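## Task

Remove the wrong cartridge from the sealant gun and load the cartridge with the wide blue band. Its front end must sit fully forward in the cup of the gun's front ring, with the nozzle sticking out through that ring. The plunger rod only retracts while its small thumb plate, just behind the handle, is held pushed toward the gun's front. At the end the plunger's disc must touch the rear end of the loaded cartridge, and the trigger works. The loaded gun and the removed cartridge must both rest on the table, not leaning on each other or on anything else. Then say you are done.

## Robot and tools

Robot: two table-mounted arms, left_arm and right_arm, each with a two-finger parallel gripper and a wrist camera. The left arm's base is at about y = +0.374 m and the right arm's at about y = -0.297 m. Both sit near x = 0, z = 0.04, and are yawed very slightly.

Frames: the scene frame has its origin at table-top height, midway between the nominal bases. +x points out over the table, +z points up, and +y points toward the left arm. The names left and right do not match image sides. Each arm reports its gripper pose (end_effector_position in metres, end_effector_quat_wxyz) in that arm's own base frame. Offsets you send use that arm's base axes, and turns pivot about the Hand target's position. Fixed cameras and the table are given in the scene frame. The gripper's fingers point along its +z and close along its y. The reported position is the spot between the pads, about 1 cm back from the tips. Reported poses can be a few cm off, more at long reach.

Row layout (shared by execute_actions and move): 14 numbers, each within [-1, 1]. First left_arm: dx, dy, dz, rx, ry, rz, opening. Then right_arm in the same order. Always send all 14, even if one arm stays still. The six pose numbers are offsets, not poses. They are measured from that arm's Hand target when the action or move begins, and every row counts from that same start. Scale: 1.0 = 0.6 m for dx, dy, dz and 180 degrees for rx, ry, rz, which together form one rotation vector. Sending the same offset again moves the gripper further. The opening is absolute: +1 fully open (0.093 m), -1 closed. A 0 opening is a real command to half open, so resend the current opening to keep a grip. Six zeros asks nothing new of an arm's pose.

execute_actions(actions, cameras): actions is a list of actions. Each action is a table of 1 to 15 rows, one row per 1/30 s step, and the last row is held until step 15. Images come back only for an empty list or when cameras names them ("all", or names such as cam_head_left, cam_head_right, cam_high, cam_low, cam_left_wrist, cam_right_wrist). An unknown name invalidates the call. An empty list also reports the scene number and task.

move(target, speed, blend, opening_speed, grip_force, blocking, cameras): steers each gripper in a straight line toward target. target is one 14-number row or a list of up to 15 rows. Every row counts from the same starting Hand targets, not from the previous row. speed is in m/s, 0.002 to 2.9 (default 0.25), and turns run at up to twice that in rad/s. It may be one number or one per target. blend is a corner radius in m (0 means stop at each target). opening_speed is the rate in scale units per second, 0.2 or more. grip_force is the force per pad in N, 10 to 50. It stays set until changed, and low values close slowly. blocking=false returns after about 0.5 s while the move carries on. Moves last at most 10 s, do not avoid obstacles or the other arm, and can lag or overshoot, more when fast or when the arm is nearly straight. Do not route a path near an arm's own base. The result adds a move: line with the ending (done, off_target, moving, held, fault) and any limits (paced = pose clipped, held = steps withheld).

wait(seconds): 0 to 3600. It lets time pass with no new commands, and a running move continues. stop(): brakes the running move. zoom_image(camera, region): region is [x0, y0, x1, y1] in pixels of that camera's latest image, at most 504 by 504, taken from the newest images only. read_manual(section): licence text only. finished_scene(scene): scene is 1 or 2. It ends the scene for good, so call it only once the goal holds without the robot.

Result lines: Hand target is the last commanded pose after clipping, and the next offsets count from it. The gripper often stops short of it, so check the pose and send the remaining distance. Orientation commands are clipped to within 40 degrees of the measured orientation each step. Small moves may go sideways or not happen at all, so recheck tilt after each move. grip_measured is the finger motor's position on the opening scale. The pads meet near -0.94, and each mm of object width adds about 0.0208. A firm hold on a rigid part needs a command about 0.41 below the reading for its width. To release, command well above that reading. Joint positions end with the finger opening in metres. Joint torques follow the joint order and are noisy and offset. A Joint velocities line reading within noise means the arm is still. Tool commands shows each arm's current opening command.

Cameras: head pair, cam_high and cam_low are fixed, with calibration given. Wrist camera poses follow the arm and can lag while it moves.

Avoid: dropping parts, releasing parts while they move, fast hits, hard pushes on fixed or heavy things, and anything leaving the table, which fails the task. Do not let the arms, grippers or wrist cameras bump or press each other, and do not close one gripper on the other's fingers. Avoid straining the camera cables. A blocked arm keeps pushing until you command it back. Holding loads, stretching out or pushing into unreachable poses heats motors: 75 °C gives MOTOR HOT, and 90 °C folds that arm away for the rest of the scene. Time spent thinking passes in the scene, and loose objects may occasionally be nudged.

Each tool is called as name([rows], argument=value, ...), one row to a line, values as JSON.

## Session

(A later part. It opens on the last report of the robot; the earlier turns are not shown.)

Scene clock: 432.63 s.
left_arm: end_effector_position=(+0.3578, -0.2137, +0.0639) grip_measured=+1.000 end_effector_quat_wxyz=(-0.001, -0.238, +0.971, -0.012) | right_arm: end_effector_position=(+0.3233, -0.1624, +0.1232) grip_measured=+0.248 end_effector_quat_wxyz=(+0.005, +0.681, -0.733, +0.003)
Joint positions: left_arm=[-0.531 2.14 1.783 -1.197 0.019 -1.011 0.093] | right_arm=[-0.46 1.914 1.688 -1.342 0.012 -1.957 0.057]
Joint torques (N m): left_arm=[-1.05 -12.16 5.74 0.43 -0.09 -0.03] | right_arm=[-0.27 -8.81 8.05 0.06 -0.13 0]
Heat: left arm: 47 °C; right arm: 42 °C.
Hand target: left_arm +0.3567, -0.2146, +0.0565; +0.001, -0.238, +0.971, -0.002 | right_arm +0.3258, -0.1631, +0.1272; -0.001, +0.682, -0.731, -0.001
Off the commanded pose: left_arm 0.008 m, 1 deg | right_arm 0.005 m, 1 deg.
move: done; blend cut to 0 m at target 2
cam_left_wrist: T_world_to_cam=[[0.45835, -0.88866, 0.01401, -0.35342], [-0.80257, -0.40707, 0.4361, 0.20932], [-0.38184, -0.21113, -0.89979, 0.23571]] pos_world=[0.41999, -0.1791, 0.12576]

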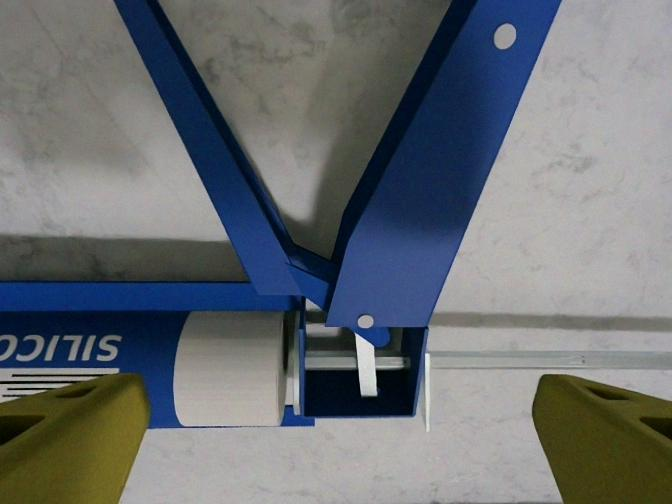

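move([
  [0.011, 0.003, 0, 0, 0, 0, 1, 0, 0, 0, 0, 0, 0, 0.25],
  [0.011, 0.003, -0.11, 0, 0, 0, 1, 0, 0, 0, 0, 0, 0, 0.25],
  [0.011, 0.003, -0.11, 0, 0, 0, -0.1, 0, 0, 0, 0, 0, 0, 0.25],
], speed=0.15, opening_speed=1.2)

move([
  [0, 0, 0, 0, 0, 0, 0.9, 0, 0, 0, 0, 0, 0, 0.25],
  [0, 0, 0, 0, 0, 0, -0.1, 0, 0, 0, 0, 0, 0, 0.25],
], opening_speed=1.2)

move([
  [0, 0, 0, 0, 0, 0, 0.9, 0, 0, 0, 0, 0, 0, 0.25],
  [0, 0, 0, 0, 0, 0, -0.1, 0, 0, 0, 0, 0, 0, 0.25],
], opening_speed=1.2, cameras=["cam_left_wrist","cam_high"])

zoom_image(camera="cam_high", region=[230, 90, 430, 250])

Scene clock: 450.67 s.
left_arm: end_effector_position=(+0.3680, -0.2157, -0.0009) grip_measured=+0.000 end_effector_quat_wxyz=(+0.012, -0.236, +0.972, -0.012) | right_arm: end_effector_position=(+0.3233, -0.1624, +0.1232) grip_measured=+0.248 end_effector_quat_wxyz=(+0.005, +0.681, -0.733, +0.003)
Joint positions: left_arm=[-0.529 2.221 1.649 -0.965 0.002 -1.006 0.045] | right_arm=[-0.46 1.914 1.688 -1.342 0.012 -1.957 0.057]
Joint torques (N m): left_arm=[-0.14 -12.22 5.67 0.3 0.07 0.01] | right_arm=[-0.28 -8.81 8.06 0.06 -0.13 0.01]
Heat: left arm: 49 °C; right arm: 42 °C.
Hand target: left_arm +0.3632, -0.2128, -0.0096; +0.001, -0.238, +0.971, -0.002 | right_arm +0.3258, -0.1631, +0.1272; -0.001, +0.682, -0.731, -0.001
Off the commanded pose: left_arm 0.010 m, 2 deg | right_arm 0.005 m, 1 deg.
move: done

Scene clock: 454.27 s.
left_arm: end_effector_position=(+0.3653, -0.2134, -0.0010) grip_measured=+0.465 end_effector_quat_wxyz=(+0.008, -0.235, +0.972, -0.006) | right_arm: end_effector_position=(+0.3233, -0.1624, +0.1232) grip_measured=+0.248 end_effector_quat_wxyz=(+0.005, +0.681, -0.733, +0.003)
Joint positions: left_arm=[-0.529 2.221 1.649 -0.979 -0.002 -1.003 0.068] | right_arm=[-0.46 1.914 1.688 -1.342 0.012 -1.957 0.057]
Joint torques (N m): left_arm=[-0.14 -12.23 5.64 0.41 0.1 0.01] | right_arm=[-0.28 -8.81 8.06 0.07 -0.13 0]
Heat: left arm: 50 °C; right arm: 42 °C.
Hand target: left_arm +0.3632, -0.2128, -0.0096; +0.001, -0.238, +0.971, -0.002 | right_arm +0.3258, -0.1631, +0.1272; -0.001, +0.682, -0.731, -0.001
Off the commanded pose: left_arm 0.009 m, 1 deg | right_arm 0.005 m, 1 deg.
move: done

Scene clock: 457.80 s.
left_arm: end_effector_position=(+0.3647, -0.2130, -0.0013) grip_measured=+0.498 end_effector_quat_wxyz=(+0.006, -0.235, +0.972, -0.005) | right_arm: end_effector_position=(+0.3233, -0.1624, +0.1232) grip_measured=+0.248 end_effector_quat_wxyz=(+0.005, +0.681, -0.733, +0.003)
Joint positions: left_arm=[-0.529 2.222 1.649 -0.982 -0.002 -1.004 0.069] | right_arm=[-0.46 1.914 1.688 -1.342 0.012 -1.957 0.057]
Joint torques (N m): left_arm=[-0.14 -12.27 5.65 0.44 0.11 0.02] | right_arm=[-0.27 -8.81 8.06 0.06 -0.12 0.01]
Heat: left arm: 51 °C; right arm: 42 °C.
Hand target: left_arm +0.3631, -0.2128, -0.0096; +0.000, -0.238, +0.971, -0.002 | right_arm +0.3258, -0.1631, +0.1272; -0.001, +0.682, -0.731, -0.001
Off the commanded pose: left_arm 0.008 m, 1 deg | right_arm 0.005 m, 1 deg.
move: done
cam_left_wrist: T_world_to_cam=[[0.45375, -0.89113, 0.00297, -0.35379], [-0.80916, -0.4106, 0.42032, 0.24527], [-0.37334, -0.19312, -0.90737, 0.18053]] pos_world=[0.42639, -0.17969, 0.06177]
Images, in order (width x height): cam_high 672x504, cam_left_wrist 672x504.

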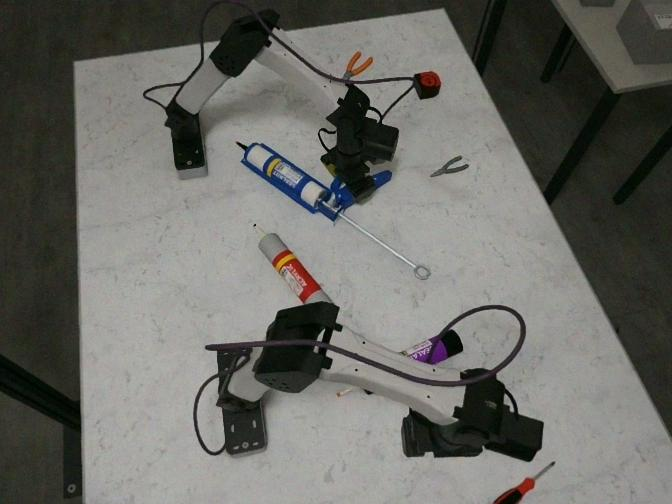

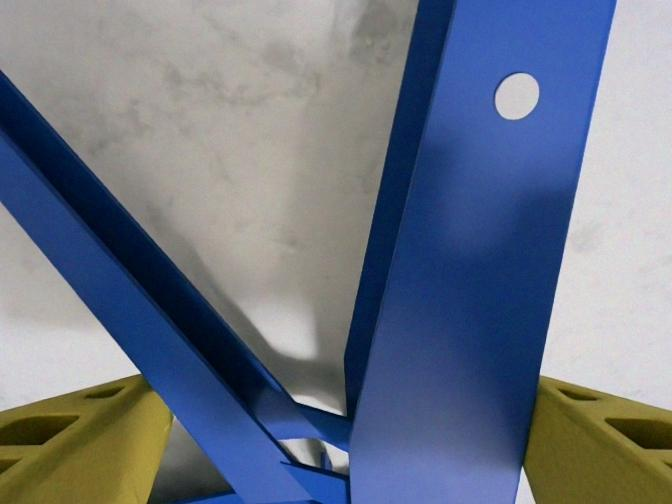

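Scaled by 2.520 from the camera's image (finer frame: 960x720).

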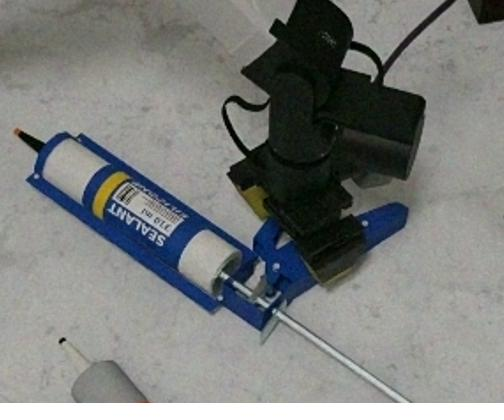

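move([
  [0, 0, 0, 0, 0, 0, 1, 0, 0, 0, 0, 0, 0, 0.25],
  [0, 0, 0.3, 0, 0, 0, 1, 0, 0, 0, 0, 0, 0, 0.25],
  [-0.1, 0.45, 0.3, 0, 0, 0, 1, -0.05, -0.1, 0, 0, 0, 0, 0.25],
], speed=0.3, cameras=["cam_high","cam_low","cam_head_right"])

zoom_image(camera="cam_high", region=[230, 90, 430, 310])

zoom_image(camera="cam_low", region=[400, 220, 620, 360])

zoom_image(camera="cam_head_right", region=[140, 220, 360, 380])

Scene clock: 469.73 s.
left_arm: end_effector_position=(+0.3035, +0.0556, +0.1642) grip_measured=+1.000 end_effector_quat_wxyz=(-0.015, -0.238, +0.971, +0.003) | right_arm: end_effector_position=(+0.2941, -0.2221, +0.1233) grip_measured=+0.248 end_effector_quat_wxyz=(+0.006, +0.681, -0.732, +0.003)
Joint positions: left_arm=[0.179 1.744 1.635 -1.491 -0.004 -0.301 0.093] | right_arm=[-0.641 1.941 1.725 -1.351 0.012 -2.139 0.057]
Joint torques (N m): left_arm=[0.76 -11.66 5.94 0.36 0.17 0.17] | right_arm=[-0.32 -9.09 7.95 0.04 -0.12 0.01]
Heat: left arm: 53 °C; right arm: 42 °C.
Hand target: left_arm +0.3031, +0.0573, +0.1704; +0.001, -0.238, +0.971, -0.002 | right_arm +0.2957, -0.2232, +0.1272; -0.001, +0.682, -0.731, -0.001
Off the commanded pose: left_arm 0.006 m, 2 deg | right_arm 0.004 m, 1 deg.
move: done
Images, in order (width x height): cam_head_right 672x504, cam_high 672x504, cam_low 672x504.

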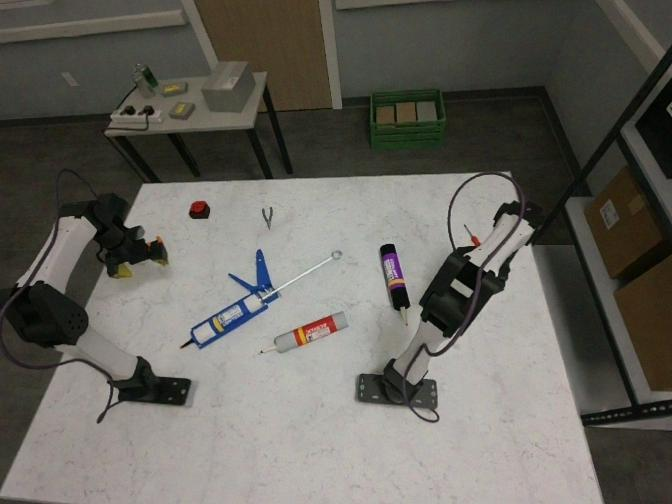

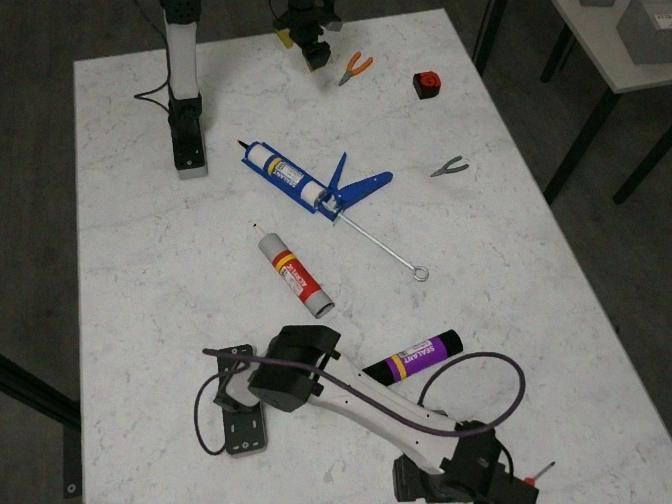

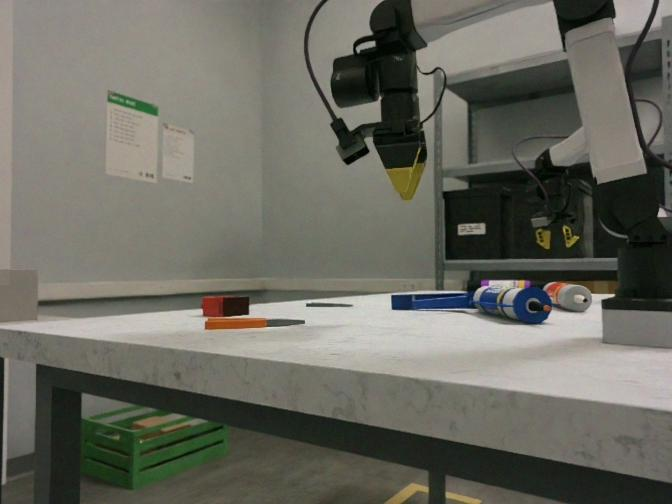

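Scaled by 2.291 from the camera's image (finer frame: 960x720).

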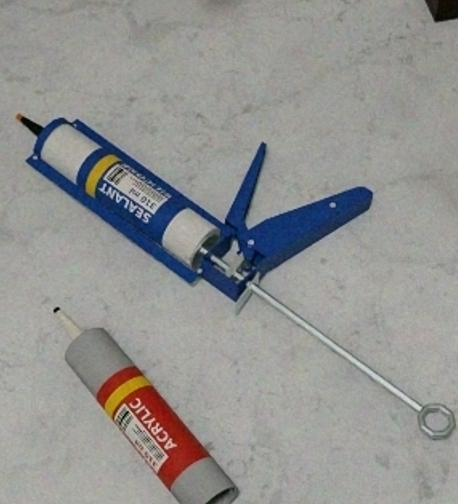

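Scaled by 2.291 from the camera's image (finer frame: 960x720).

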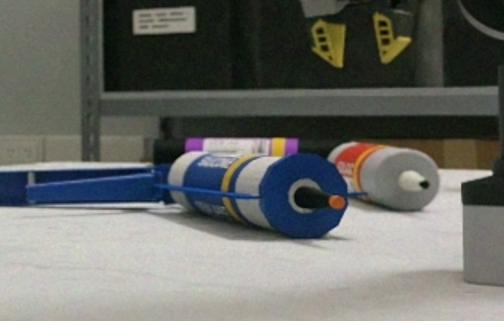

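Scaled by 2.291 from the camera's image (finer frame: 960x720).

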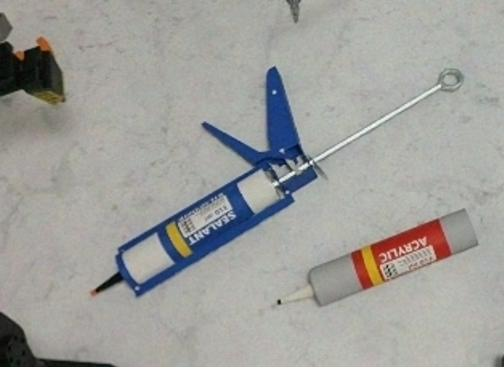

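finished_scene(scene=2)

The scene is finished: the task was done.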